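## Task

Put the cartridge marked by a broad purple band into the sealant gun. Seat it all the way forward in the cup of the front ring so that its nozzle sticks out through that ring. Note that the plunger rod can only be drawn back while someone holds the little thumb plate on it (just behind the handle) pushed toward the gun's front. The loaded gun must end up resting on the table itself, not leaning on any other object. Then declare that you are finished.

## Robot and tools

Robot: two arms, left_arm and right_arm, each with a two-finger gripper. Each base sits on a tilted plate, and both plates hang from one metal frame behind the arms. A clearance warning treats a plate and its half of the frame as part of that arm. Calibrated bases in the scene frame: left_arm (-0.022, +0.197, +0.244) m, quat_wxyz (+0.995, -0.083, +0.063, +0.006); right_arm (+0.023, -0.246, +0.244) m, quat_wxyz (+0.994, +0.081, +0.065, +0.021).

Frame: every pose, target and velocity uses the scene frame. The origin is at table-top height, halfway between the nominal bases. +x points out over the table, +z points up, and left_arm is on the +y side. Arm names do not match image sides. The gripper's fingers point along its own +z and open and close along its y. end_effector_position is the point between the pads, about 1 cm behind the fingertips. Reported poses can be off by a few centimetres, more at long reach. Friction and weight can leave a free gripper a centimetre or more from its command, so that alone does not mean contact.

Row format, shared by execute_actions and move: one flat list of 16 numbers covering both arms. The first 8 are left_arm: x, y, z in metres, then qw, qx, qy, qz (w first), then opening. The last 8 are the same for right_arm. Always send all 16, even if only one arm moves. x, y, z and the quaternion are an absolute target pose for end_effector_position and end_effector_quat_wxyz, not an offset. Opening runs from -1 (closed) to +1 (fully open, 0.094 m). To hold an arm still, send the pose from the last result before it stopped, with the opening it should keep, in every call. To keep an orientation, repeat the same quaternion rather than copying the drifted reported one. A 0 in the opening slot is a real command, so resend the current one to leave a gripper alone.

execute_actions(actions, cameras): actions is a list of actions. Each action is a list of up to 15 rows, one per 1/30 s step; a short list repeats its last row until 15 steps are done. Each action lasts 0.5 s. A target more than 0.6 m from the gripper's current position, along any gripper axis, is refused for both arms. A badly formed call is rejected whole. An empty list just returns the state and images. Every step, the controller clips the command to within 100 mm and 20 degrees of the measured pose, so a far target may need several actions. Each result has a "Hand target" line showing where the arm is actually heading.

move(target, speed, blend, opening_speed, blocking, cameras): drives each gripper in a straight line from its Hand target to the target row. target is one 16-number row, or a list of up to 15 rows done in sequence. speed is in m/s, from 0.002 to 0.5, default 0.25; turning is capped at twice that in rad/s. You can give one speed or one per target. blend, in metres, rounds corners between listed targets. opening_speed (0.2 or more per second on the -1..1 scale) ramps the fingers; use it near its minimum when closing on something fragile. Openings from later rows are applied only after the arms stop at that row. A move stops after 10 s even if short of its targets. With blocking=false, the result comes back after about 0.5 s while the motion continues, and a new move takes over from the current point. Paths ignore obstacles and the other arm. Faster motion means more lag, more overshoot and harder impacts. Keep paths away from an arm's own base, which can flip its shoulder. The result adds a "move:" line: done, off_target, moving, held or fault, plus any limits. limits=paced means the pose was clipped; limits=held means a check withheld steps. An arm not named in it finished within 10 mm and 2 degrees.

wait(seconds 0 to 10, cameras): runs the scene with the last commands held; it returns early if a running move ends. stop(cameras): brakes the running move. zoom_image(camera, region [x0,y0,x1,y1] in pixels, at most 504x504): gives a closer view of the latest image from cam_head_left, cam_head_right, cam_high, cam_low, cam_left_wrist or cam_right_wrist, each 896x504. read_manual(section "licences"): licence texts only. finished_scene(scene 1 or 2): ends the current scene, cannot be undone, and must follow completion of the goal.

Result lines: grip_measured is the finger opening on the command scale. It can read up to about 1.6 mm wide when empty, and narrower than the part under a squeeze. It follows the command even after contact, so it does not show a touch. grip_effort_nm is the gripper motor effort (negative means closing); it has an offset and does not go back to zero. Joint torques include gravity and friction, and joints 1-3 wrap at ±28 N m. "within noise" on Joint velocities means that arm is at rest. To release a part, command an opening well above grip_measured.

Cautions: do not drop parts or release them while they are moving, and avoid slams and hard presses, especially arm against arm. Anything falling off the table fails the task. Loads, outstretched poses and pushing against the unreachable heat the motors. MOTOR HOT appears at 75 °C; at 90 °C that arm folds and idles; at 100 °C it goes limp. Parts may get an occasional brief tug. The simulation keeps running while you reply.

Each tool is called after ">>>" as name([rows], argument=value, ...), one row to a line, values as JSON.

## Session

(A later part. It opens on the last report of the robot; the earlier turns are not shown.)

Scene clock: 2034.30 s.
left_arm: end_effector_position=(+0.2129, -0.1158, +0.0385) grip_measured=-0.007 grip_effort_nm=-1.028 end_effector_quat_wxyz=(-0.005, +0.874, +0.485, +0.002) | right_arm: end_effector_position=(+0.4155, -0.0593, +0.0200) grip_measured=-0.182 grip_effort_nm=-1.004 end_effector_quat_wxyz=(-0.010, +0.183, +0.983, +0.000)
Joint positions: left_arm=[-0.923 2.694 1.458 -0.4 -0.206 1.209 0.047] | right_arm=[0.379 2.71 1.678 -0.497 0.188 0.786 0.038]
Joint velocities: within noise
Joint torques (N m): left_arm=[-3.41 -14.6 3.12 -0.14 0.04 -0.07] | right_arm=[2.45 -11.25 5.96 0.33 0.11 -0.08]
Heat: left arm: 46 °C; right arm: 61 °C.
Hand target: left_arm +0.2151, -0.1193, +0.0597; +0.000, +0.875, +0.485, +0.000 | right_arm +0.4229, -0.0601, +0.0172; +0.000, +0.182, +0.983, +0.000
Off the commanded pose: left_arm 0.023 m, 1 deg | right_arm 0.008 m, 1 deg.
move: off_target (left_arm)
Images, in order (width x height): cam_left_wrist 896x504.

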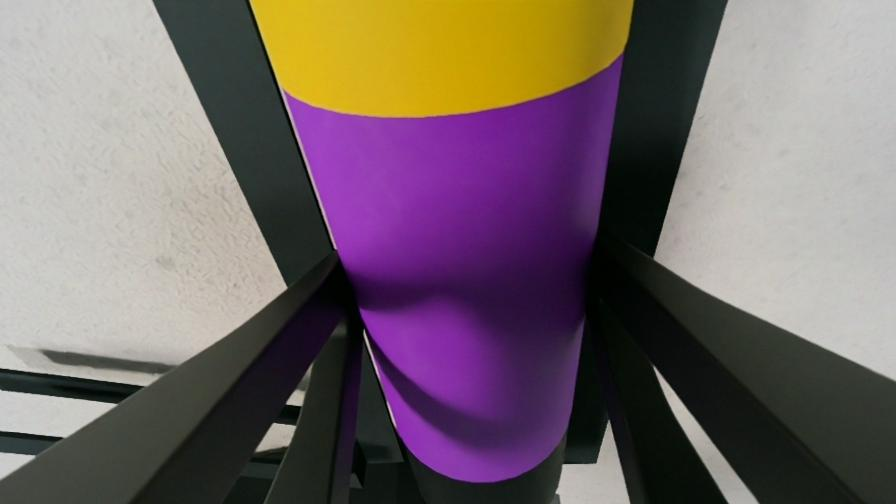

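>>> move([
  [0.2152,-0.1193,0.036,0.0,0.8746,0.4848,0,-0.1,0.423,-0.060,0.017,0,0.1822,0.9833,0,-0.4],
  [0.2057,-0.1346,0.036,0.0,0.8746,0.4848,0,-0.1,0.423,-0.060,0.017,0,0.1822,0.9833,0,-0.4],
], cameras=["cam_left_wrist"], speed=0.04)

>>> zoom_image(camera="cam_left_wrist", region=[330, 220, 680, 504])

Scene clock: 2047.37 s.
left_arm: end_effector_position=(+0.2140, -0.1198, +0.0390) grip_measured=-0.007 grip_effort_nm=-1.028 end_effector_quat_wxyz=(-0.007, +0.872, +0.489, +0.008) | right_arm: end_effector_position=(+0.4155, -0.0593, +0.0200) grip_measured=-0.182 grip_effort_nm=-1.009 end_effector_quat_wxyz=(-0.010, +0.181, +0.983, +0.000)
Joint positions: left_arm=[-0.932 2.706 1.486 -0.421 -0.217 1.191 0.047] | right_arm=[0.379 2.71 1.678 -0.497 0.188 0.782 0.038]
Joint velocities: within noise
Joint torques (N m): left_arm=[-5.34 -8.32 6.53 0.27 0.14 -0.2] | right_arm=[2.32 -11.29 5.94 0.33 0.12 -0.05]
Heat: left arm: 53 °C; right arm: 61 °C.
Hand target: left_arm +0.2055, -0.1341, +0.0364; +0.000, +0.875, +0.485, +0.000 | right_arm +0.4229, -0.0601, +0.0172; +0.000, +0.182, +0.983, +0.000
Off the commanded pose: left_arm 0.017 m, 1 deg | right_arm 0.008 m, 1 deg.
move: off_target (left_arm)
Images, in order (width x height): cam_left_wrist 896x504.

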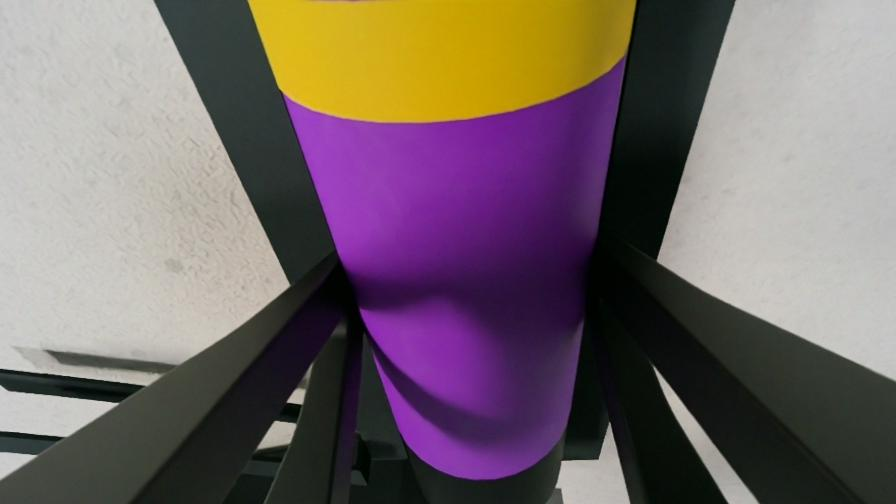

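Scaled by 1.440 from the camera's 896x504 image, which has a finer 1280x720 frame.

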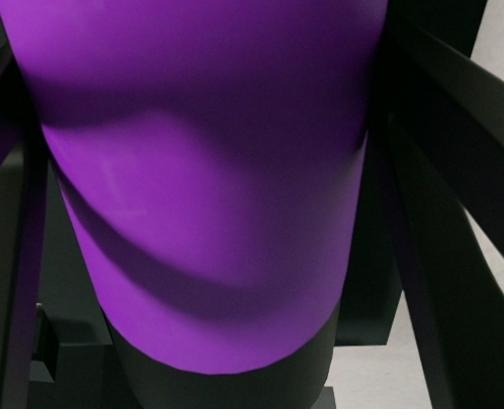

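>>> move([
  [0.2020,-0.1400,0.060,0.0,0.8746,0.4848,0,-0.1,0.423,-0.060,0.017,0,0.1822,0.9833,0,-0.4],
], cameras=["cam_left_wrist"], speed=0.04)

Scene clock: 2056.83 s.
left_arm: end_effector_position=(+0.2114, -0.1194, +0.0404) grip_measured=-0.007 grip_effort_nm=-1.028 end_effector_quat_wxyz=(-0.012, +0.870, +0.493, +0.019) | right_arm: end_effector_position=(+0.4151, -0.0595, +0.0201) grip_measured=-0.182 grip_effort_nm=-1.004 end_effector_quat_wxyz=(-0.011, +0.180, +0.984, +0.000)
Joint positions: left_arm=[-0.948 2.706 1.486 -0.432 -0.24 1.164 0.047] | right_arm=[0.379 2.71 1.678 -0.499 0.188 0.781 0.038]
Joint velocities: within noise
Joint torques (N m): left_arm=[-6.27 -12.83 5.86 -0.19 0.37 -0.16] | right_arm=[2.37 -11.32 5.86 0.35 0.12 -0.01]
Heat: left arm: 50 °C; right arm: 61 °C.
Hand target: left_arm +0.2018, -0.1393, +0.0594; +0.000, +0.875, +0.484, +0.000 | right_arm +0.4229, -0.0601, +0.0173; +0.000, +0.182, +0.983, +0.000
Off the commanded pose: left_arm 0.030 m, 3 deg | right_arm 0.009 m, 1 deg.
move: off_target (left_arm)
Images, in order (width x height): cam_left_wrist 896x504.

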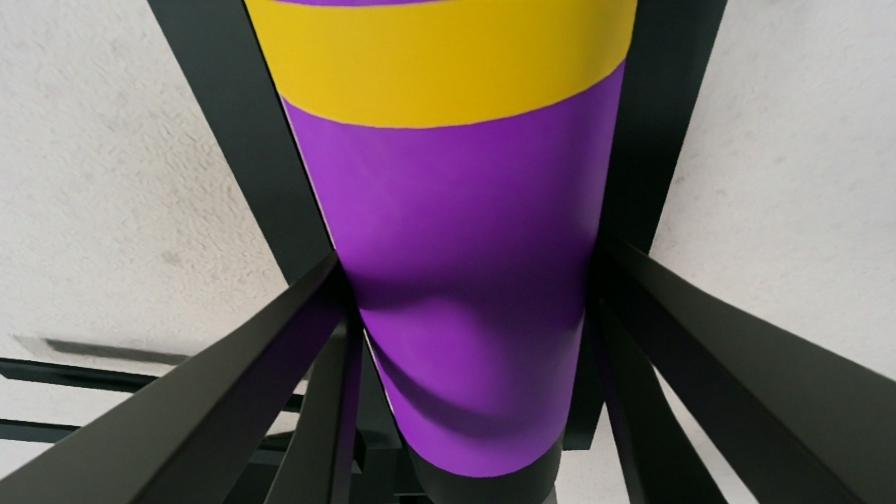

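>>> move([
  [0.2042,-0.1323,0.050,0.0,0.8746,0.4848,0,-0.1,0.423,-0.060,0.017,0,0.1822,0.9833,0,-0.4],
  [0.2093,-0.1355,0.050,0.0,0.8746,0.4848,0,-0.1,0.423,-0.060,0.017,0,0.1822,0.9833,0,-0.4],
  [0.2144,-0.1387,0.050,0.0,0.8746,0.4848,0,-0.1,0.423,-0.060,0.017,0,0.1822,0.9833,0,-0.4],
], cameras=["cam_left_wrist"], speed=0.03)

Scene clock: 2070.27 s.
left_arm: end_effector_position=(+0.2152, -0.1237, +0.0452) grip_measured=-0.008 grip_effort_nm=-1.033 end_effector_quat_wxyz=(-0.013, +0.871, +0.490, +0.018) | right_arm: end_effector_position=(+0.4150, -0.0598, +0.0201) grip_measured=-0.182 grip_effort_nm=-1.004 end_effector_quat_wxyz=(-0.011, +0.175, +0.985, -0.001)
Joint positions: left_arm=[-0.948 2.706 1.518 -0.466 -0.238 1.169 0.047] | right_arm=[0.379 2.71 1.678 -0.5 0.189 0.771 0.038]
Joint velocities: within noise
Joint torques (N m): left_arm=[-3.32 -10.14 7.05 0.12 0.31 0.14] | right_arm=[2.43 -11.21 6 0.35 0.11 0.07]
Heat: left arm: 53 °C; right arm: 61 °C.
Hand target: left_arm +0.2144, -0.1385, +0.0504; +0.001, +0.875, +0.485, +0.000 | right_arm +0.4229, -0.0601, +0.0173; +0.000, +0.182, +0.983, +0.000
Off the commanded pose: left_arm 0.016 m, 3 deg | right_arm 0.009 m, 2 deg.
move: off_target (left_arm)
Images, in order (width x height): cam_left_wrist 896x504.

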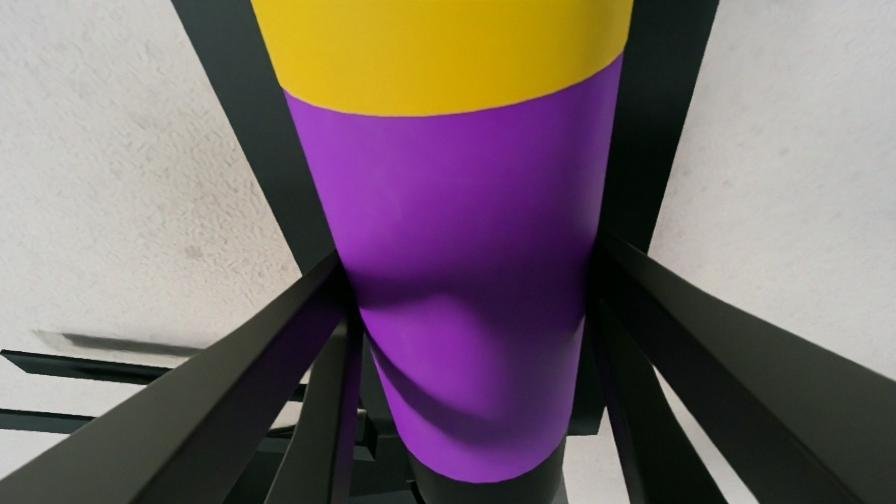

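>>> execute_actions(actions=[])

>>> zoom_image(camera="cam_high", region=[400, 220, 560, 360])

>>> zoom_image(camera="cam_head_right", region=[480, 200, 620, 300])

Scene clock: 2075.73 s.
left_arm: end_effector_position=(+0.2150, -0.1236, +0.0452) grip_measured=-0.008 grip_effort_nm=-1.028 end_effector_quat_wxyz=(-0.013, +0.871, +0.490, +0.017) | right_arm: end_effector_position=(+0.4150, -0.0598, +0.0201) grip_measured=-0.182 grip_effort_nm=-0.999 end_effector_quat_wxyz=(-0.011, +0.175, +0.985, -0.001)
Joint positions: left_arm=[-0.948 2.706 1.518 -0.466 -0.237 1.169 0.047] | right_arm=[0.379 2.71 1.678 -0.5 0.189 0.771 0.038]
Joint velocities: within noise
Joint torques (N m): left_arm=[-3.44 -10.29 7.04 0.09 0.32 0.12] | right_arm=[2.33 -11.29 5.96 0.37 0.12 0.05]
Heat: left arm: 52 °C; right arm: 61 °C.
Hand target: left_arm +0.2143, -0.1384, +0.0504; +0.000, +0.875, +0.485, +0.000 | right_arm +0.4229, -0.0601, +0.0173; +0.000, +0.182, +0.983, +0.000
Tool commands: left_gripper/opening=-0.1 right_gripper/opening=-0.4
Off the commanded pose: left_arm 0.016 m, 3 deg | right_arm 0.009 m, 2 deg.

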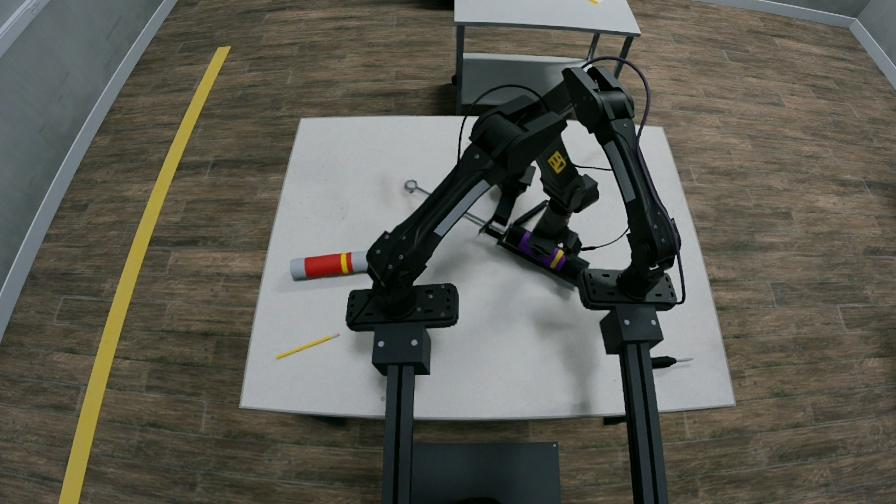

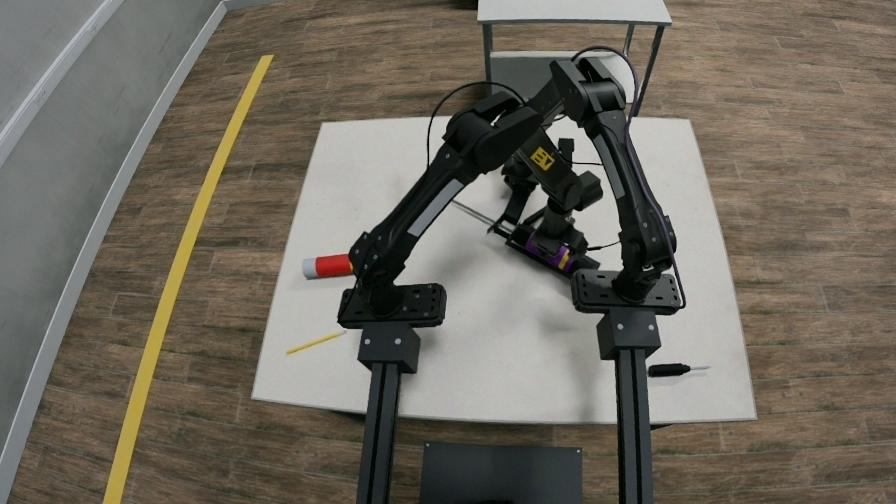

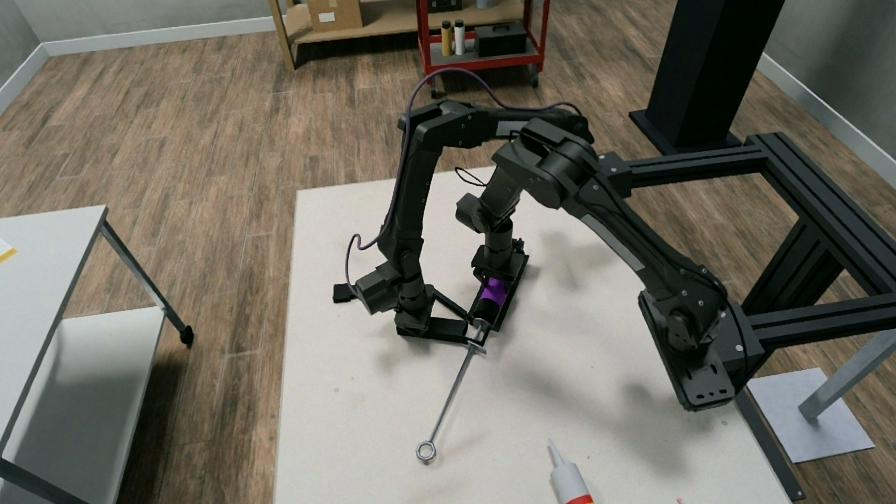

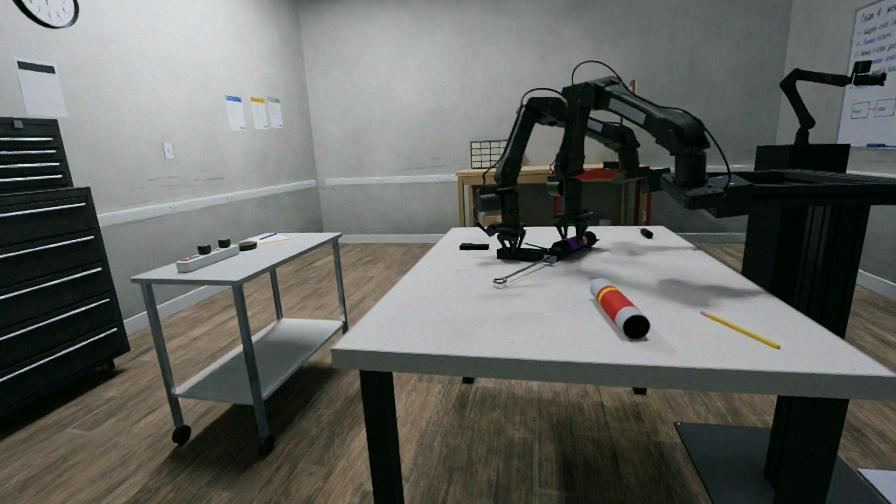

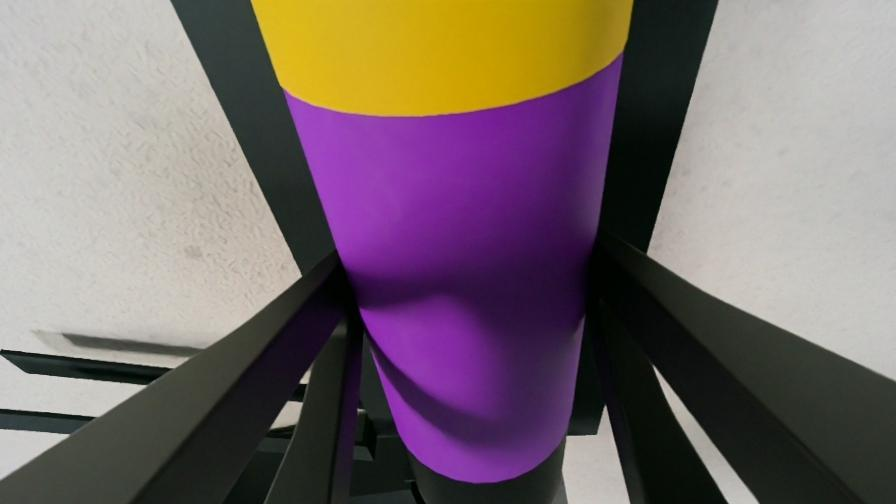

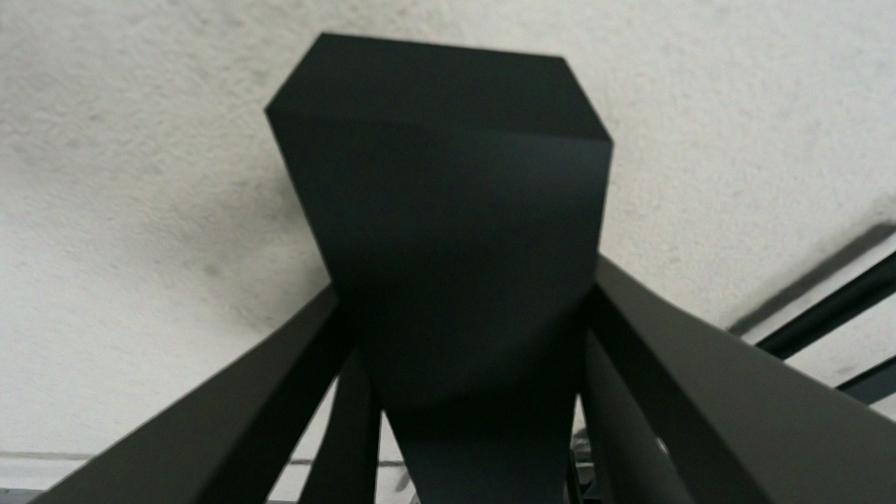

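Scaled by 3.150 from the camera's 896x504 image, which has a finer 1280x720 frame.

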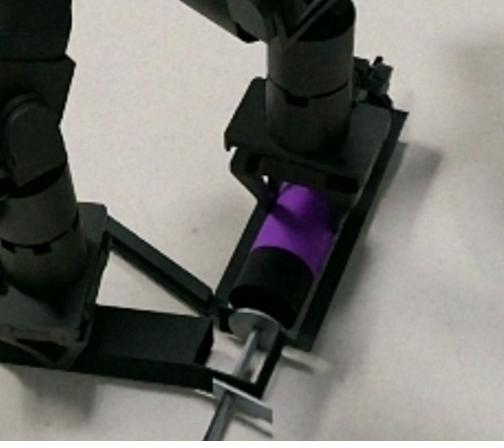

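Scaled by 3.600 from the camera's 896x504 image, which has a finer 1280x720 frame.

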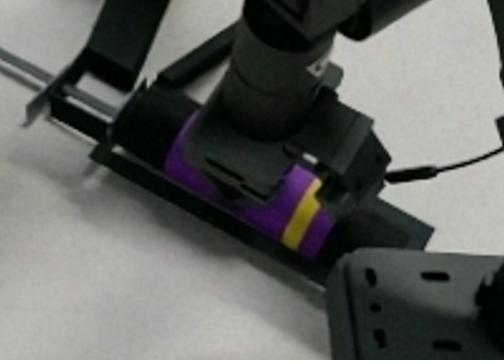

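>>> move([
  [0.2115,-0.1290,0.045,0.0,0.8746,0.4848,0,-0.1,0.423,-0.060,0.019,0,0.1822,0.9833,0,0.2],
  [0.2115,-0.1290,0.045,0.0,0.8746,0.4848,0,-0.1,0.423,-0.065,0.12,0,0.1822,0.9833,0,0.2],
  [0.2115,-0.1290,0.045,0.0,0.8746,0.4848,0,-0.1,0.35,-0.24,0.12,-0.2567,0.123,0.954,0.0331,0],
], cameras=["cam_left_wrist","cam_right_wrist","cam_head_right"], speed=0.2)

Scene clock: 2083.83 s.
left_arm: end_effector_position=(+0.2121, -0.1224, +0.0422) grip_measured=-0.008 grip_effort_nm=-1.028 end_effector_quat_wxyz=(-0.011, +0.872, +0.490, +0.012) | right_arm: end_effector_position=(+0.3510, -0.2432, +0.1213) grip_measured=+0.003 grip_effort_nm=-0.125 end_effector_quat_wxyz=(-0.249, +0.128, +0.960, +0.029)
Joint positions: left_arm=[-0.945 2.706 1.5 -0.445 -0.225 1.174 0.047] | right_arm=[-0.067 2.413 1.595 -1.108 0.033 0.277 0.047]
Joint velocities: within noise
Joint torques (N m): left_arm=[-2.58 -10.77 3.75 0.34 0.2 0.22] | right_arm=[2.26 -9.85 5.72 -0.99 -0.14 -0.04]
Heat: left arm: 51 °C; right arm: 61 °C.
Hand target: left_arm +0.2116, -0.1289, +0.0451; +0.000, +0.875, +0.485, +0.000 | right_arm +0.3499, -0.2400, +0.1201; -0.258, +0.124, +0.958, +0.033
Off the commanded pose: left_arm 0.007 m, 2 deg | right_arm 0.004 m, 1 deg.
move: done
Images, in order (width x height): cam_head_right 896x504, cam_left_wrist 896x504, cam_right_wrist 896x504.

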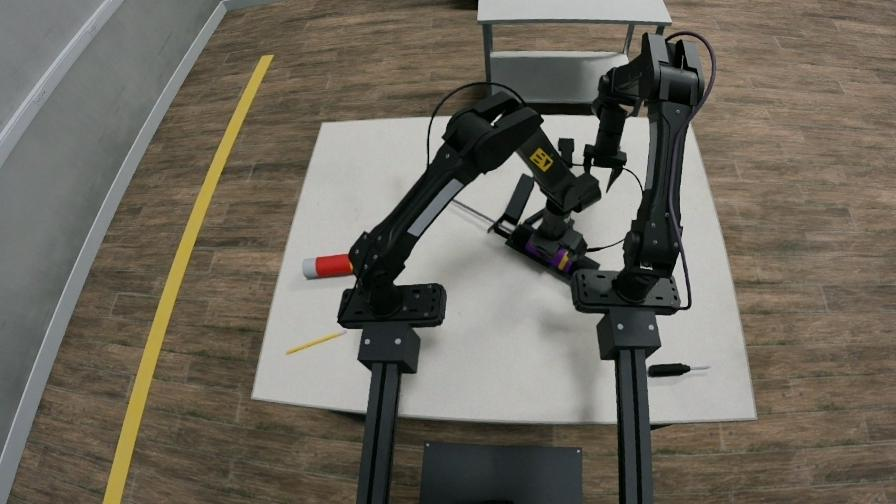

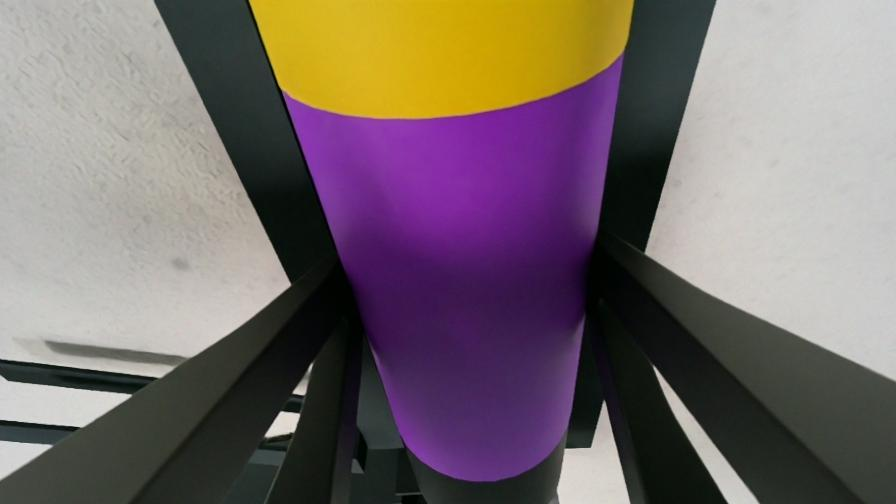

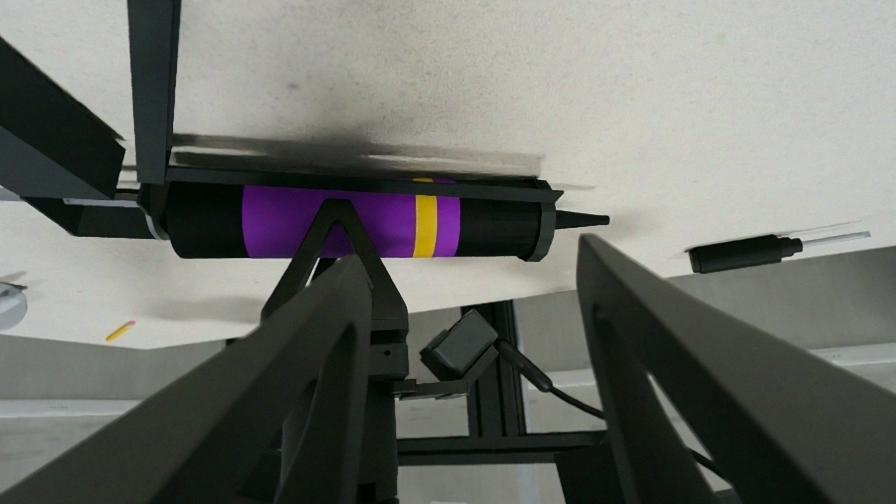

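>>> zoom_image(camera="cam_right_wrist", region=[400, 150, 640, 290])

>>> zoom_image(camera="cam_right_wrist", region=[120, 140, 420, 300])

Scaled by 2.100 from the camera's 896x504 image, which has a finer 1280x720 frame.

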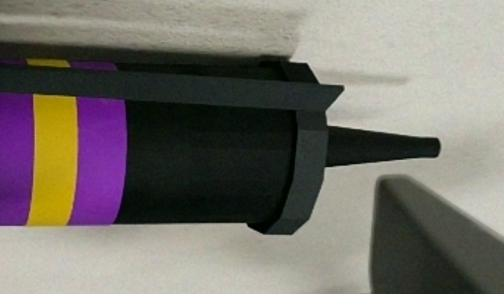

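Scaled by 1.680 from the camera's 896x504 image, which has a finer 1280x720 frame.

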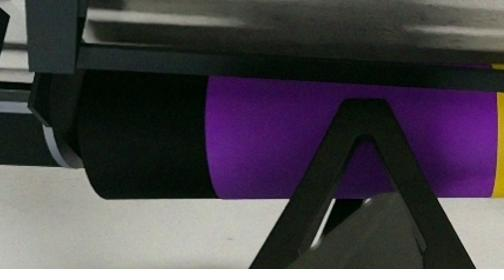

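>>> zoom_image(camera="cam_right_wrist", region=[440, 165, 570, 275])

Scaled by 3.877 from the camera's 896x504 image, which has a finer 1280x720 frame.

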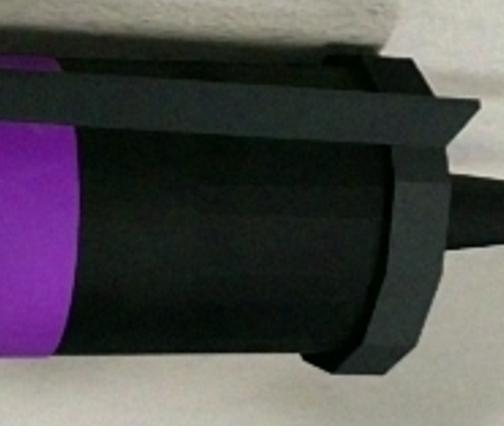

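>>> move([
  [0.2125,-0.1230,0.052,0.0,0.8746,0.4848,0,-0.1,0.35,-0.24,0.12,-0.2567,0.123,0.954,0.0331,0],
], cameras=["cam_right_wrist"], speed=0.03)

>>> zoom_image(camera="cam_right_wrist", region=[440, 165, 570, 275])

Scene clock: 2107.67 s.
left_arm: end_effector_position=(+0.2102, -0.1207, +0.0386) grip_measured=-0.008 grip_effort_nm=-1.028 end_effector_quat_wxyz=(-0.007, +0.873, +0.487, +0.009) | right_arm: end_effector_position=(+0.3508, -0.2432, +0.1214) grip_measured=+0.003 grip_effort_nm=-0.125 end_effector_quat_wxyz=(-0.249, +0.128, +0.960, +0.029)
Joint positions: left_arm=[-0.942 2.706 1.478 -0.414 -0.22 1.186 0.047] | right_arm=[-0.067 2.413 1.595 -1.108 0.033 0.277 0.047]
Joint velocities: within noise
Joint torques (N m): left_arm=[-2.29 -13.35 2.67 0.07 0.15 0.14] | right_arm=[2.22 -9.77 5.76 -0.97 -0.13 -0.05]
Heat: left arm: 52 °C; right arm: 59 °C.
Hand target: left_arm +0.2125, -0.1230, +0.0516; +0.000, +0.875, +0.485, +0.000 | right_arm +0.3499, -0.2400, +0.1200; -0.257, +0.123, +0.958, +0.033
Off the commanded pose: left_arm 0.014 m, 1 deg | right_arm 0.004 m, 1 deg.
move: off_target (left_arm)
Images, in order (width x height): cam_right_wrist 896x504.

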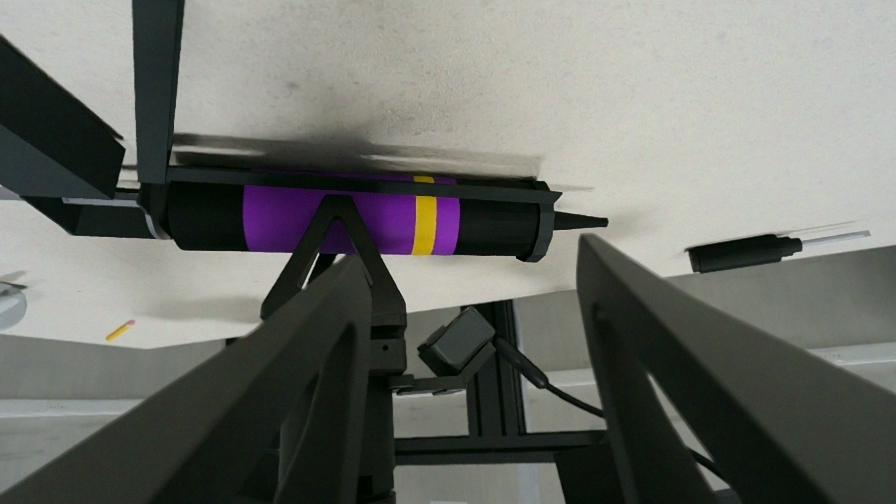

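Scaled by 3.877 from the camera's 896x504 image, which has a finer 1280x720 frame.

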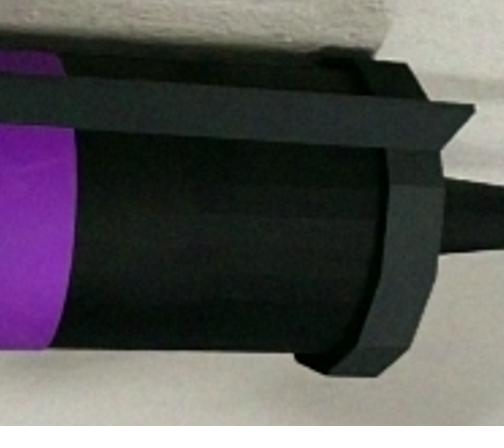

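>>> move([
  [0.2115,-0.1240,0.045,0.0075,0.8746,0.4848,-0.0135,-0.1,0.35,-0.24,0.12,-0.2567,0.123,0.954,0.0331,0],
], cameras=["cam_right_wrist"], speed=0.03)

>>> zoom_image(camera="cam_right_wrist", region=[440, 165, 570, 275])

Scene clock: 2121.27 s.
left_arm: end_effector_position=(+0.2103, -0.1207, +0.0378) grip_measured=-0.008 grip_effort_nm=-1.028 end_effector_quat_wxyz=(-0.004, +0.874, +0.486, +0.000) | right_arm: end_effector_position=(+0.3507, -0.2432, +0.1215) grip_measured=+0.003 grip_effort_nm=-0.125 end_effector_quat_wxyz=(-0.249, +0.128, +0.960, +0.029)
Joint positions: left_arm=[-0.933 2.704 1.473 -0.406 -0.201 1.196 0.047] | right_arm=[-0.067 2.413 1.595 -1.109 0.033 0.277 0.047]
Joint velocities: within noise
Joint torques (N m): left_arm=[-2 -11.99 2.37 0.32 0.24 0.21] | right_arm=[2.3 -9.8 5.68 -0.96 -0.15 -0.07]
Heat: left arm: 55 °C; right arm: 59 °C.
Hand target: left_arm +0.2115, -0.1240, +0.0449; +0.007, +0.875, +0.485, -0.013 | right_arm +0.3499, -0.2400, +0.1200; -0.257, +0.123, +0.958, +0.033
Off the commanded pose: left_arm 0.008 m, 2 deg | right_arm 0.004 m, 1 deg.
move: done
Images, in order (width x height): cam_right_wrist 896x504.

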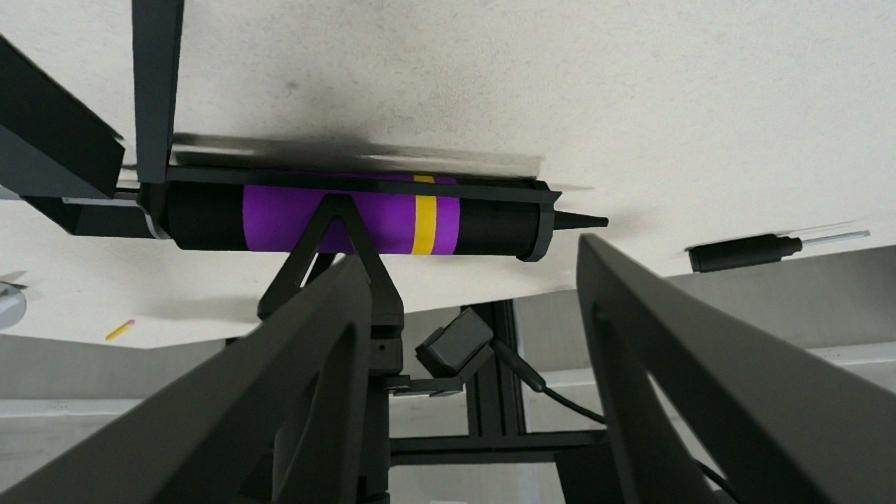

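Scaled by 3.877 from the camera's 896x504 image, which has a finer 1280x720 frame.

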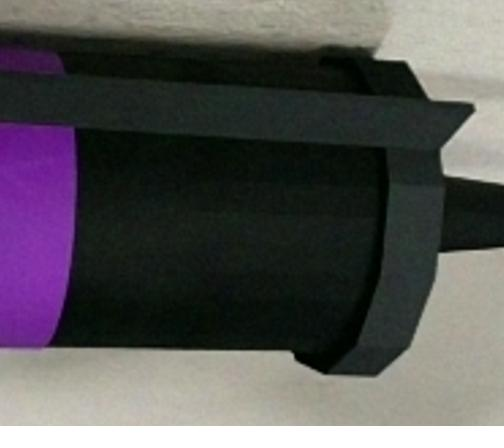

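>>> execute_actions(actions=[], cameras=["cam_left_wrist"])

>>> zoom_image(camera="cam_left_wrist", region=[200, 0, 700, 270])

Scene clock: 2128.53 s.
left_arm: end_effector_position=(+0.2103, -0.1206, +0.0377) grip_measured=-0.008 grip_effort_nm=-1.023 end_effector_quat_wxyz=(-0.004, +0.874, +0.486, +0.000) | right_arm: end_effector_position=(+0.3506, -0.2432, +0.1215) grip_measured=+0.003 grip_effort_nm=-0.120 end_effector_quat_wxyz=(-0.249, +0.128, +0.959, +0.029)
Joint positions: left_arm=[-0.933 2.704 1.473 -0.405 -0.201 1.197 0.047] | right_arm=[-0.067 2.413 1.595 -1.109 0.033 0.277 0.047]
Joint velocities: within noise
Joint torques (N m): left_arm=[-2.1 -12.23 2.43 0.33 0.25 0.17] | right_arm=[2.25 -9.85 5.75 -0.97 -0.13 -0.05]
Heat: left arm: 53 °C; right arm: 59 °C.
Hand target: left_arm +0.2115, -0.1239, +0.0449; +0.007, +0.875, +0.485, -0.013 | right_arm +0.3499, -0.2400, +0.1201; -0.258, +0.123, +0.958, +0.033
Tool commands: left_gripper/opening=-0.1 right_gripper/opening=+0.0
Off the commanded pose: left_arm 0.008 m, 2 deg | right_arm 0.004 m, 1 deg.
Images, in order (width x height): cam_left_wrist 896x504.

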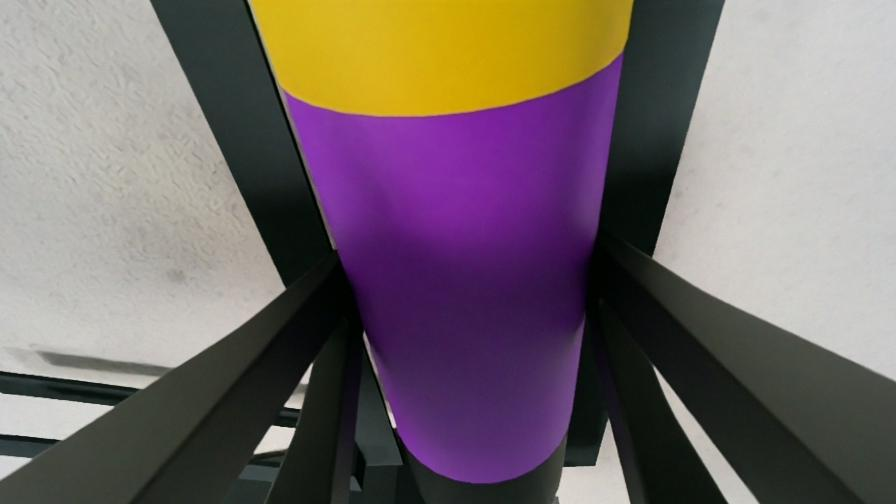

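Scaled by 1.008 from the camera's 896x504 image, which has a finer 1280x720 frame.

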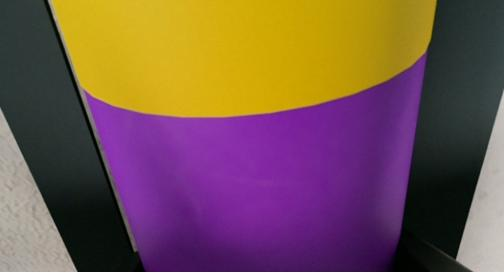

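>>> move([
  [0.2138,-0.1262,0.051,0.0075,0.8746,0.4848,-0.0135,-0.1,0.35,-0.24,0.12,-0.2567,0.123,0.954,0.0331,0],
], cameras=["cam_right_wrist"], speed=0.03)

>>> zoom_image(camera="cam_right_wrist", region=[440, 165, 570, 275])

Scene clock: 2136.80 s.
left_arm: end_effector_position=(+0.2105, -0.1208, +0.0380) grip_measured=-0.008 grip_effort_nm=-1.028 end_effector_quat_wxyz=(-0.004, +0.874, +0.487, +0.000) | right_arm: end_effector_position=(+0.3506, -0.2432, +0.1215) grip_measured=+0.003 grip_effort_nm=-0.120 end_effector_quat_wxyz=(-0.249, +0.128, +0.959, +0.029)
Joint positions: left_arm=[-0.933 2.703 1.473 -0.405 -0.201 1.197 0.047] | right_arm=[-0.067 2.413 1.595 -1.109 0.033 0.277 0.047]
Joint velocities: within noise
Joint torques (N m): left_arm=[-2.22 -12.98 3.38 0.16 0.27 0.19] | right_arm=[2.32 -9.83 5.7 -0.97 -0.13 -0.04]
Heat: left arm: 51 °C; right arm: 59 °C.
Hand target: left_arm +0.2139, -0.1261, +0.0507; +0.008, +0.875, +0.485, -0.013 | right_arm +0.3499, -0.2400, +0.1200; -0.257, +0.123, +0.958, +0.033
Off the commanded pose: left_arm 0.014 m, 2 deg | right_arm 0.004 m, 1 deg.
move: off_target (left_arm)
Images, in order (width x height): cam_right_wrist 896x504.

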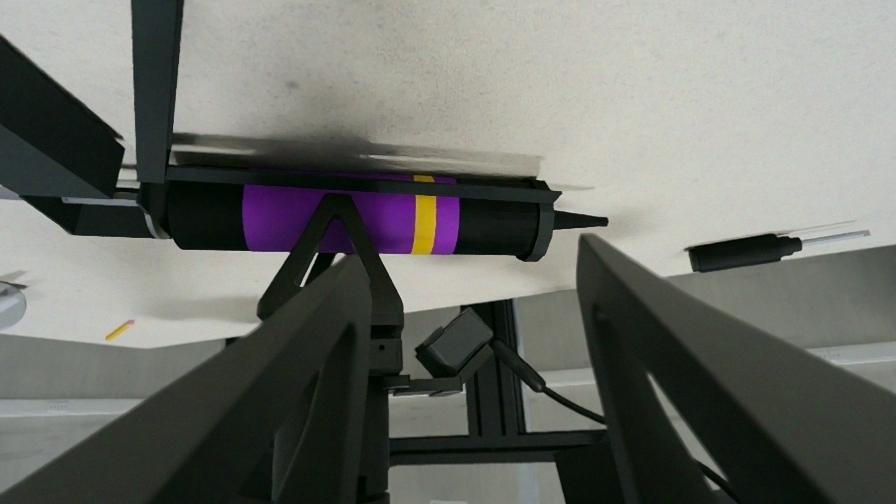

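Scaled by 3.877 from the camera's 896x504 image, which has a finer 1280x720 frame.

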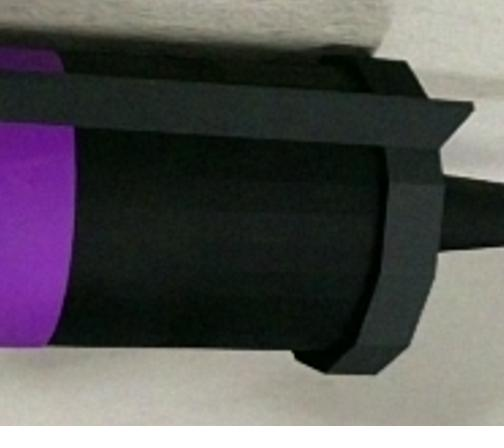

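>>> move([
  [0.2054,-0.1341,0.040,0.0075,0.8746,0.4848,-0.0135,-0.1,0.35,-0.24,0.12,-0.2567,0.123,0.954,0.0331,0],
], cameras=["cam_left_wrist","cam_right_wrist"], speed=0.04)

>>> zoom_image(camera="cam_right_wrist", region=[440, 165, 570, 275])

Scene clock: 2144.10 s.
left_arm: end_effector_position=(+0.2108, -0.1212, +0.0381) grip_measured=-0.008 grip_effort_nm=-1.028 end_effector_quat_wxyz=(-0.003, +0.873, +0.487, +0.000) | right_arm: end_effector_position=(+0.3506, -0.2432, +0.1215) grip_measured=+0.003 grip_effort_nm=-0.125 end_effector_quat_wxyz=(-0.250, +0.128, +0.959, +0.029)
Joint positions: left_arm=[-0.933 2.703 1.474 -0.405 -0.2 1.195 0.047] | right_arm=[-0.067 2.413 1.595 -1.109 0.033 0.277 0.047]
Joint velocities: within noise
Joint torques (N m): left_arm=[-4.29 -9.77 5.38 0.29 0.29 -0.1] | right_arm=[2.33 -9.85 5.65 -0.96 -0.13 -0.04]
Heat: left arm: 50 °C; right arm: 59 °C.
Hand target: left_arm +0.2054, -0.1339, +0.0403; +0.008, +0.875, +0.485, -0.014 | right_arm +0.3499, -0.2400, +0.1201; -0.258, +0.123, +0.958, +0.033
Off the commanded pose: left_arm 0.014 m, 2 deg | right_arm 0.004 m, 1 deg.
move: off_target (left_arm)
Images, in order (width x height): cam_left_wrist 896x504, cam_right_wrist 896x504.

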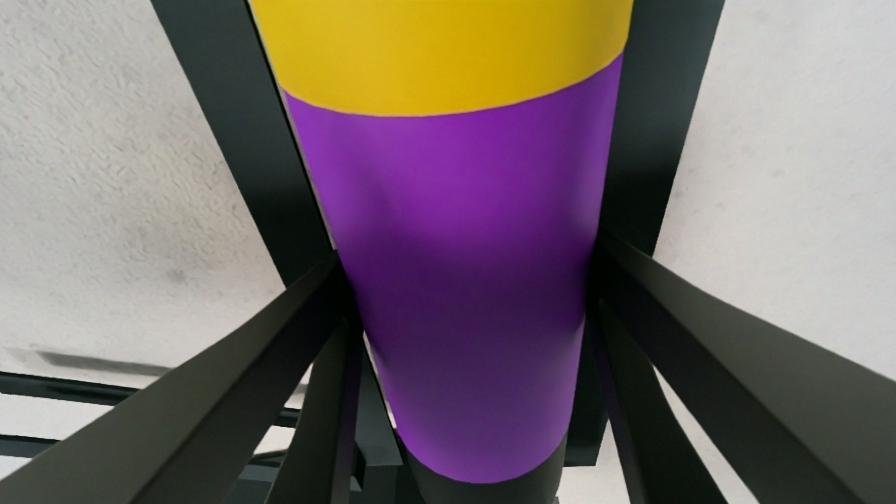

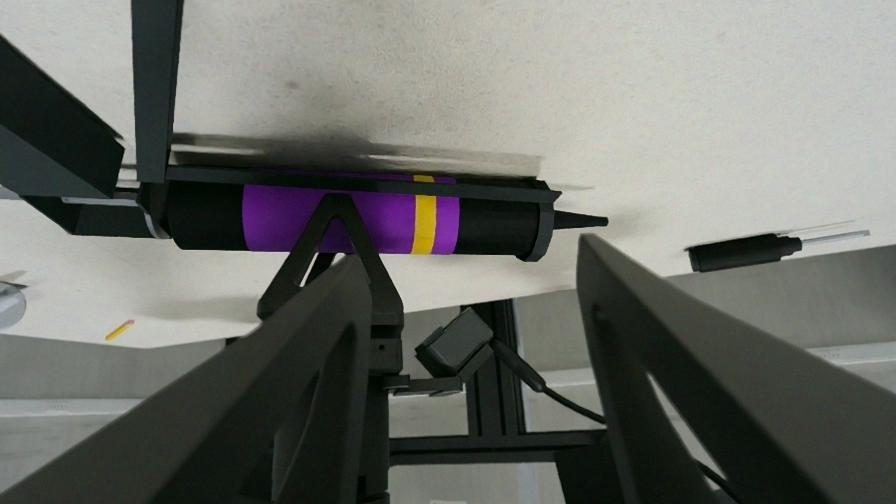

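Scaled by 3.877 from the camera's 896x504 image, which has a finer 1280x720 frame.

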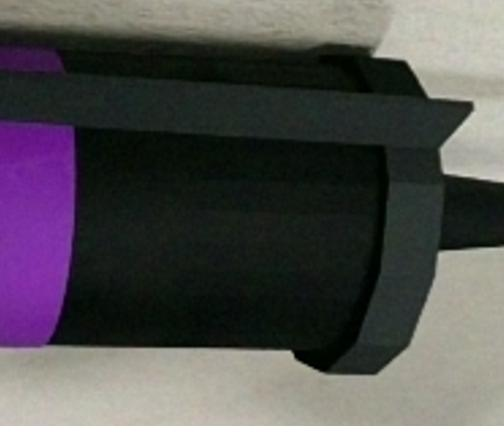

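>>> move([
  [0.2175,-0.1100,0.048,0.0075,0.8746,0.4848,-0.0135,-0.1,0.35,-0.24,0.12,-0.2567,0.123,0.954,0.0331,0],
], cameras=["cam_left_wrist","cam_right_wrist"], speed=0.04)

>>> zoom_image(camera="cam_right_wrist", region=[440, 165, 570, 275])

Scene clock: 2148.50 s.
left_arm: end_effector_position=(+0.2127, -0.1161, +0.0377) grip_measured=-0.008 grip_effort_nm=-1.033 end_effector_quat_wxyz=(+0.009, +0.873, +0.487, -0.014) | right_arm: end_effector_position=(+0.3506, -0.2432, +0.1215) grip_measured=+0.003 grip_effort_nm=-0.120 end_effector_quat_wxyz=(-0.250, +0.128, +0.959, +0.029)
Joint positions: left_arm=[-0.907 2.68 1.425 -0.354 -0.171 1.226 0.047] | right_arm=[-0.067 2.413 1.595 -1.109 0.033 0.277 0.047]
Joint velocities: within noise
Joint torques (N m): left_arm=[-1.52 -12.74 2.19 0.08 -0.02 0.21] | right_arm=[2.24 -9.83 5.68 -0.96 -0.15 -0.06]
Heat: left arm: 48 °C; right arm: 59 °C.
Hand target: left_arm +0.2174, -0.1101, +0.0475; +0.007, +0.874, +0.485, -0.014 | right_arm +0.3499, -0.2400, +0.1200; -0.257, +0.123, +0.958, +0.033
Off the commanded pose: left_arm 0.013 m, 0 deg | right_arm 0.004 m, 1 deg.
move: off_target (left_arm)
Images, in order (width x height): cam_left_wrist 896x504, cam_right_wrist 896x504.

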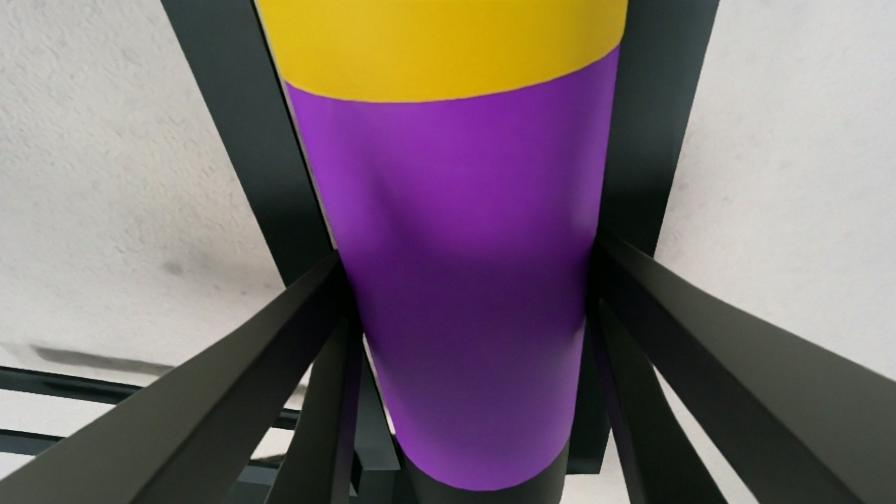

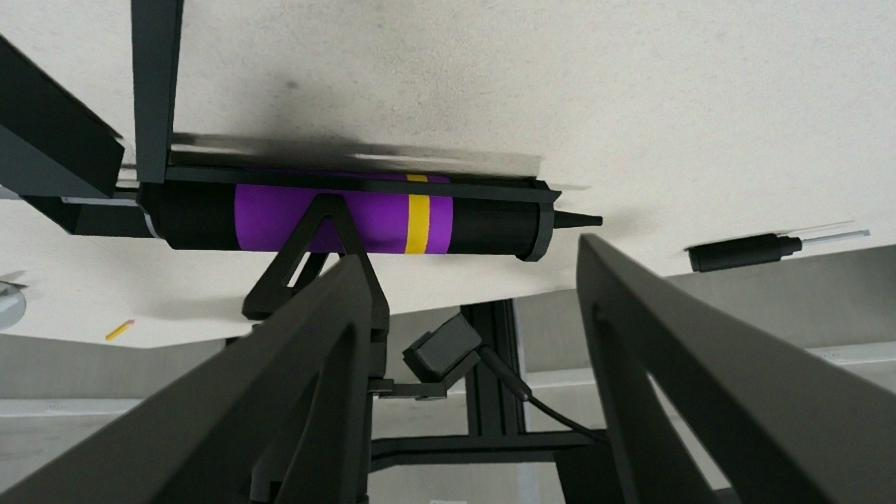

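Scaled by 3.877 from the camera's 896x504 image, which has a finer 1280x720 frame.

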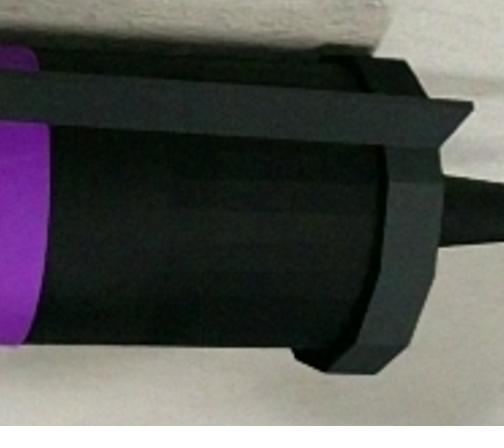

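>>> move([
  [0.2150,-0.1150,0.060,0.0075,0.8746,0.4848,-0.0135,-0.1,0.35,-0.24,0.12,-0.2567,0.123,0.954,0.0331,0],
], cameras=[], speed=0.04)

>>> move([
  [0.2150,-0.1150,0.064,0.0075,0.8746,0.4848,-0.0135,-0.1,0.35,-0.24,0.12,-0.2567,0.123,0.954,0.0331,0],
], cameras=["cam_right_wrist"], speed=0.04)

Scene clock: 2153.37 s.
left_arm: end_effector_position=(+0.2131, -0.1159, +0.0382) grip_measured=-0.008 grip_effort_nm=-1.033 end_effector_quat_wxyz=(+0.009, +0.873, +0.487, -0.013) | right_arm: end_effector_position=(+0.3506, -0.2432, +0.1215) grip_measured=+0.003 grip_effort_nm=-0.125 end_effector_quat_wxyz=(-0.250, +0.128, +0.959, +0.029)
Joint positions: left_arm=[-0.907 2.679 1.425 -0.355 -0.173 1.226 0.047] | right_arm=[-0.067 2.413 1.595 -1.109 0.033 0.277 0.047]
Joint velocities: within noise
Joint torques (N m): left_arm=[-2.92 -14.45 2.62 -0.18 0.01 -0.02] | right_arm=[2.3 -9.84 5.68 -0.96 -0.12 -0.05]
Heat: left arm: 48 °C; right arm: 59 °C.
Hand target: left_arm +0.2149, -0.1151, +0.0586; +0.008, +0.875, +0.485, -0.014 | right_arm +0.3499, -0.2400, +0.1200; -0.257, +0.123, +0.958, +0.033
Off the commanded pose: left_arm 0.022 m, 0 deg | right_arm 0.004 m, 1 deg.
move: off_target (left_arm)
No camera images: "cameras" was empty.

Scene clock: 2154.13 s.
left_arm: end_effector_position=(+0.2116, -0.1123, +0.0386) grip_measured=-0.008 grip_effort_nm=-1.023 end_effector_quat_wxyz=(+0.003, +0.874, +0.486, -0.011) | right_arm: end_effector_position=(+0.3506, -0.2432, +0.1215) grip_measured=+0.003 grip_effort_nm=-0.120 end_effector_quat_wxyz=(-0.250, +0.128, +0.959, +0.029)
Joint positions: left_arm=[-0.907 2.675 1.418 -0.363 -0.179 1.226 0.047] | right_arm=[-0.067 2.413 1.595 -1.109 0.033 0.277 0.047]
Joint velocities: within noise
Joint torques (N m): left_arm=[-3.26 -15.09 2.85 -0.18 0.04 -0.03] | right_arm=[2.26 -9.77 5.74 -0.96 -0.12 -0.05]
Heat: left arm: 48 °C; right arm: 59 °C.
Hand target: left_arm +0.2149, -0.1151, +0.0623; +0.008, +0.874, +0.485, -0.013 | right_arm +0.3499, -0.2400, +0.1200; -0.257, +0.123, +0.958, +0.033
Off the commanded pose: left_arm 0.026 m, 1 deg | right_arm 0.004 m, 1 deg.
move: off_target (left_arm)
Images, in order (width x height): cam_right_wrist 896x504.

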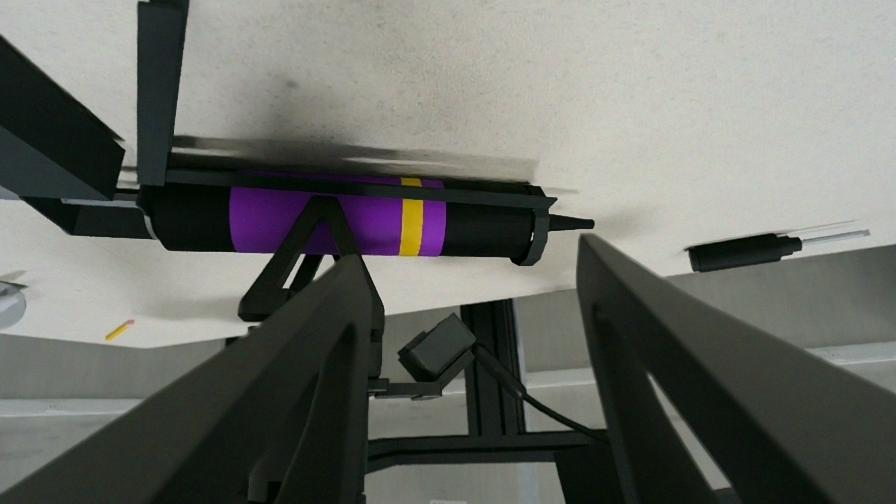

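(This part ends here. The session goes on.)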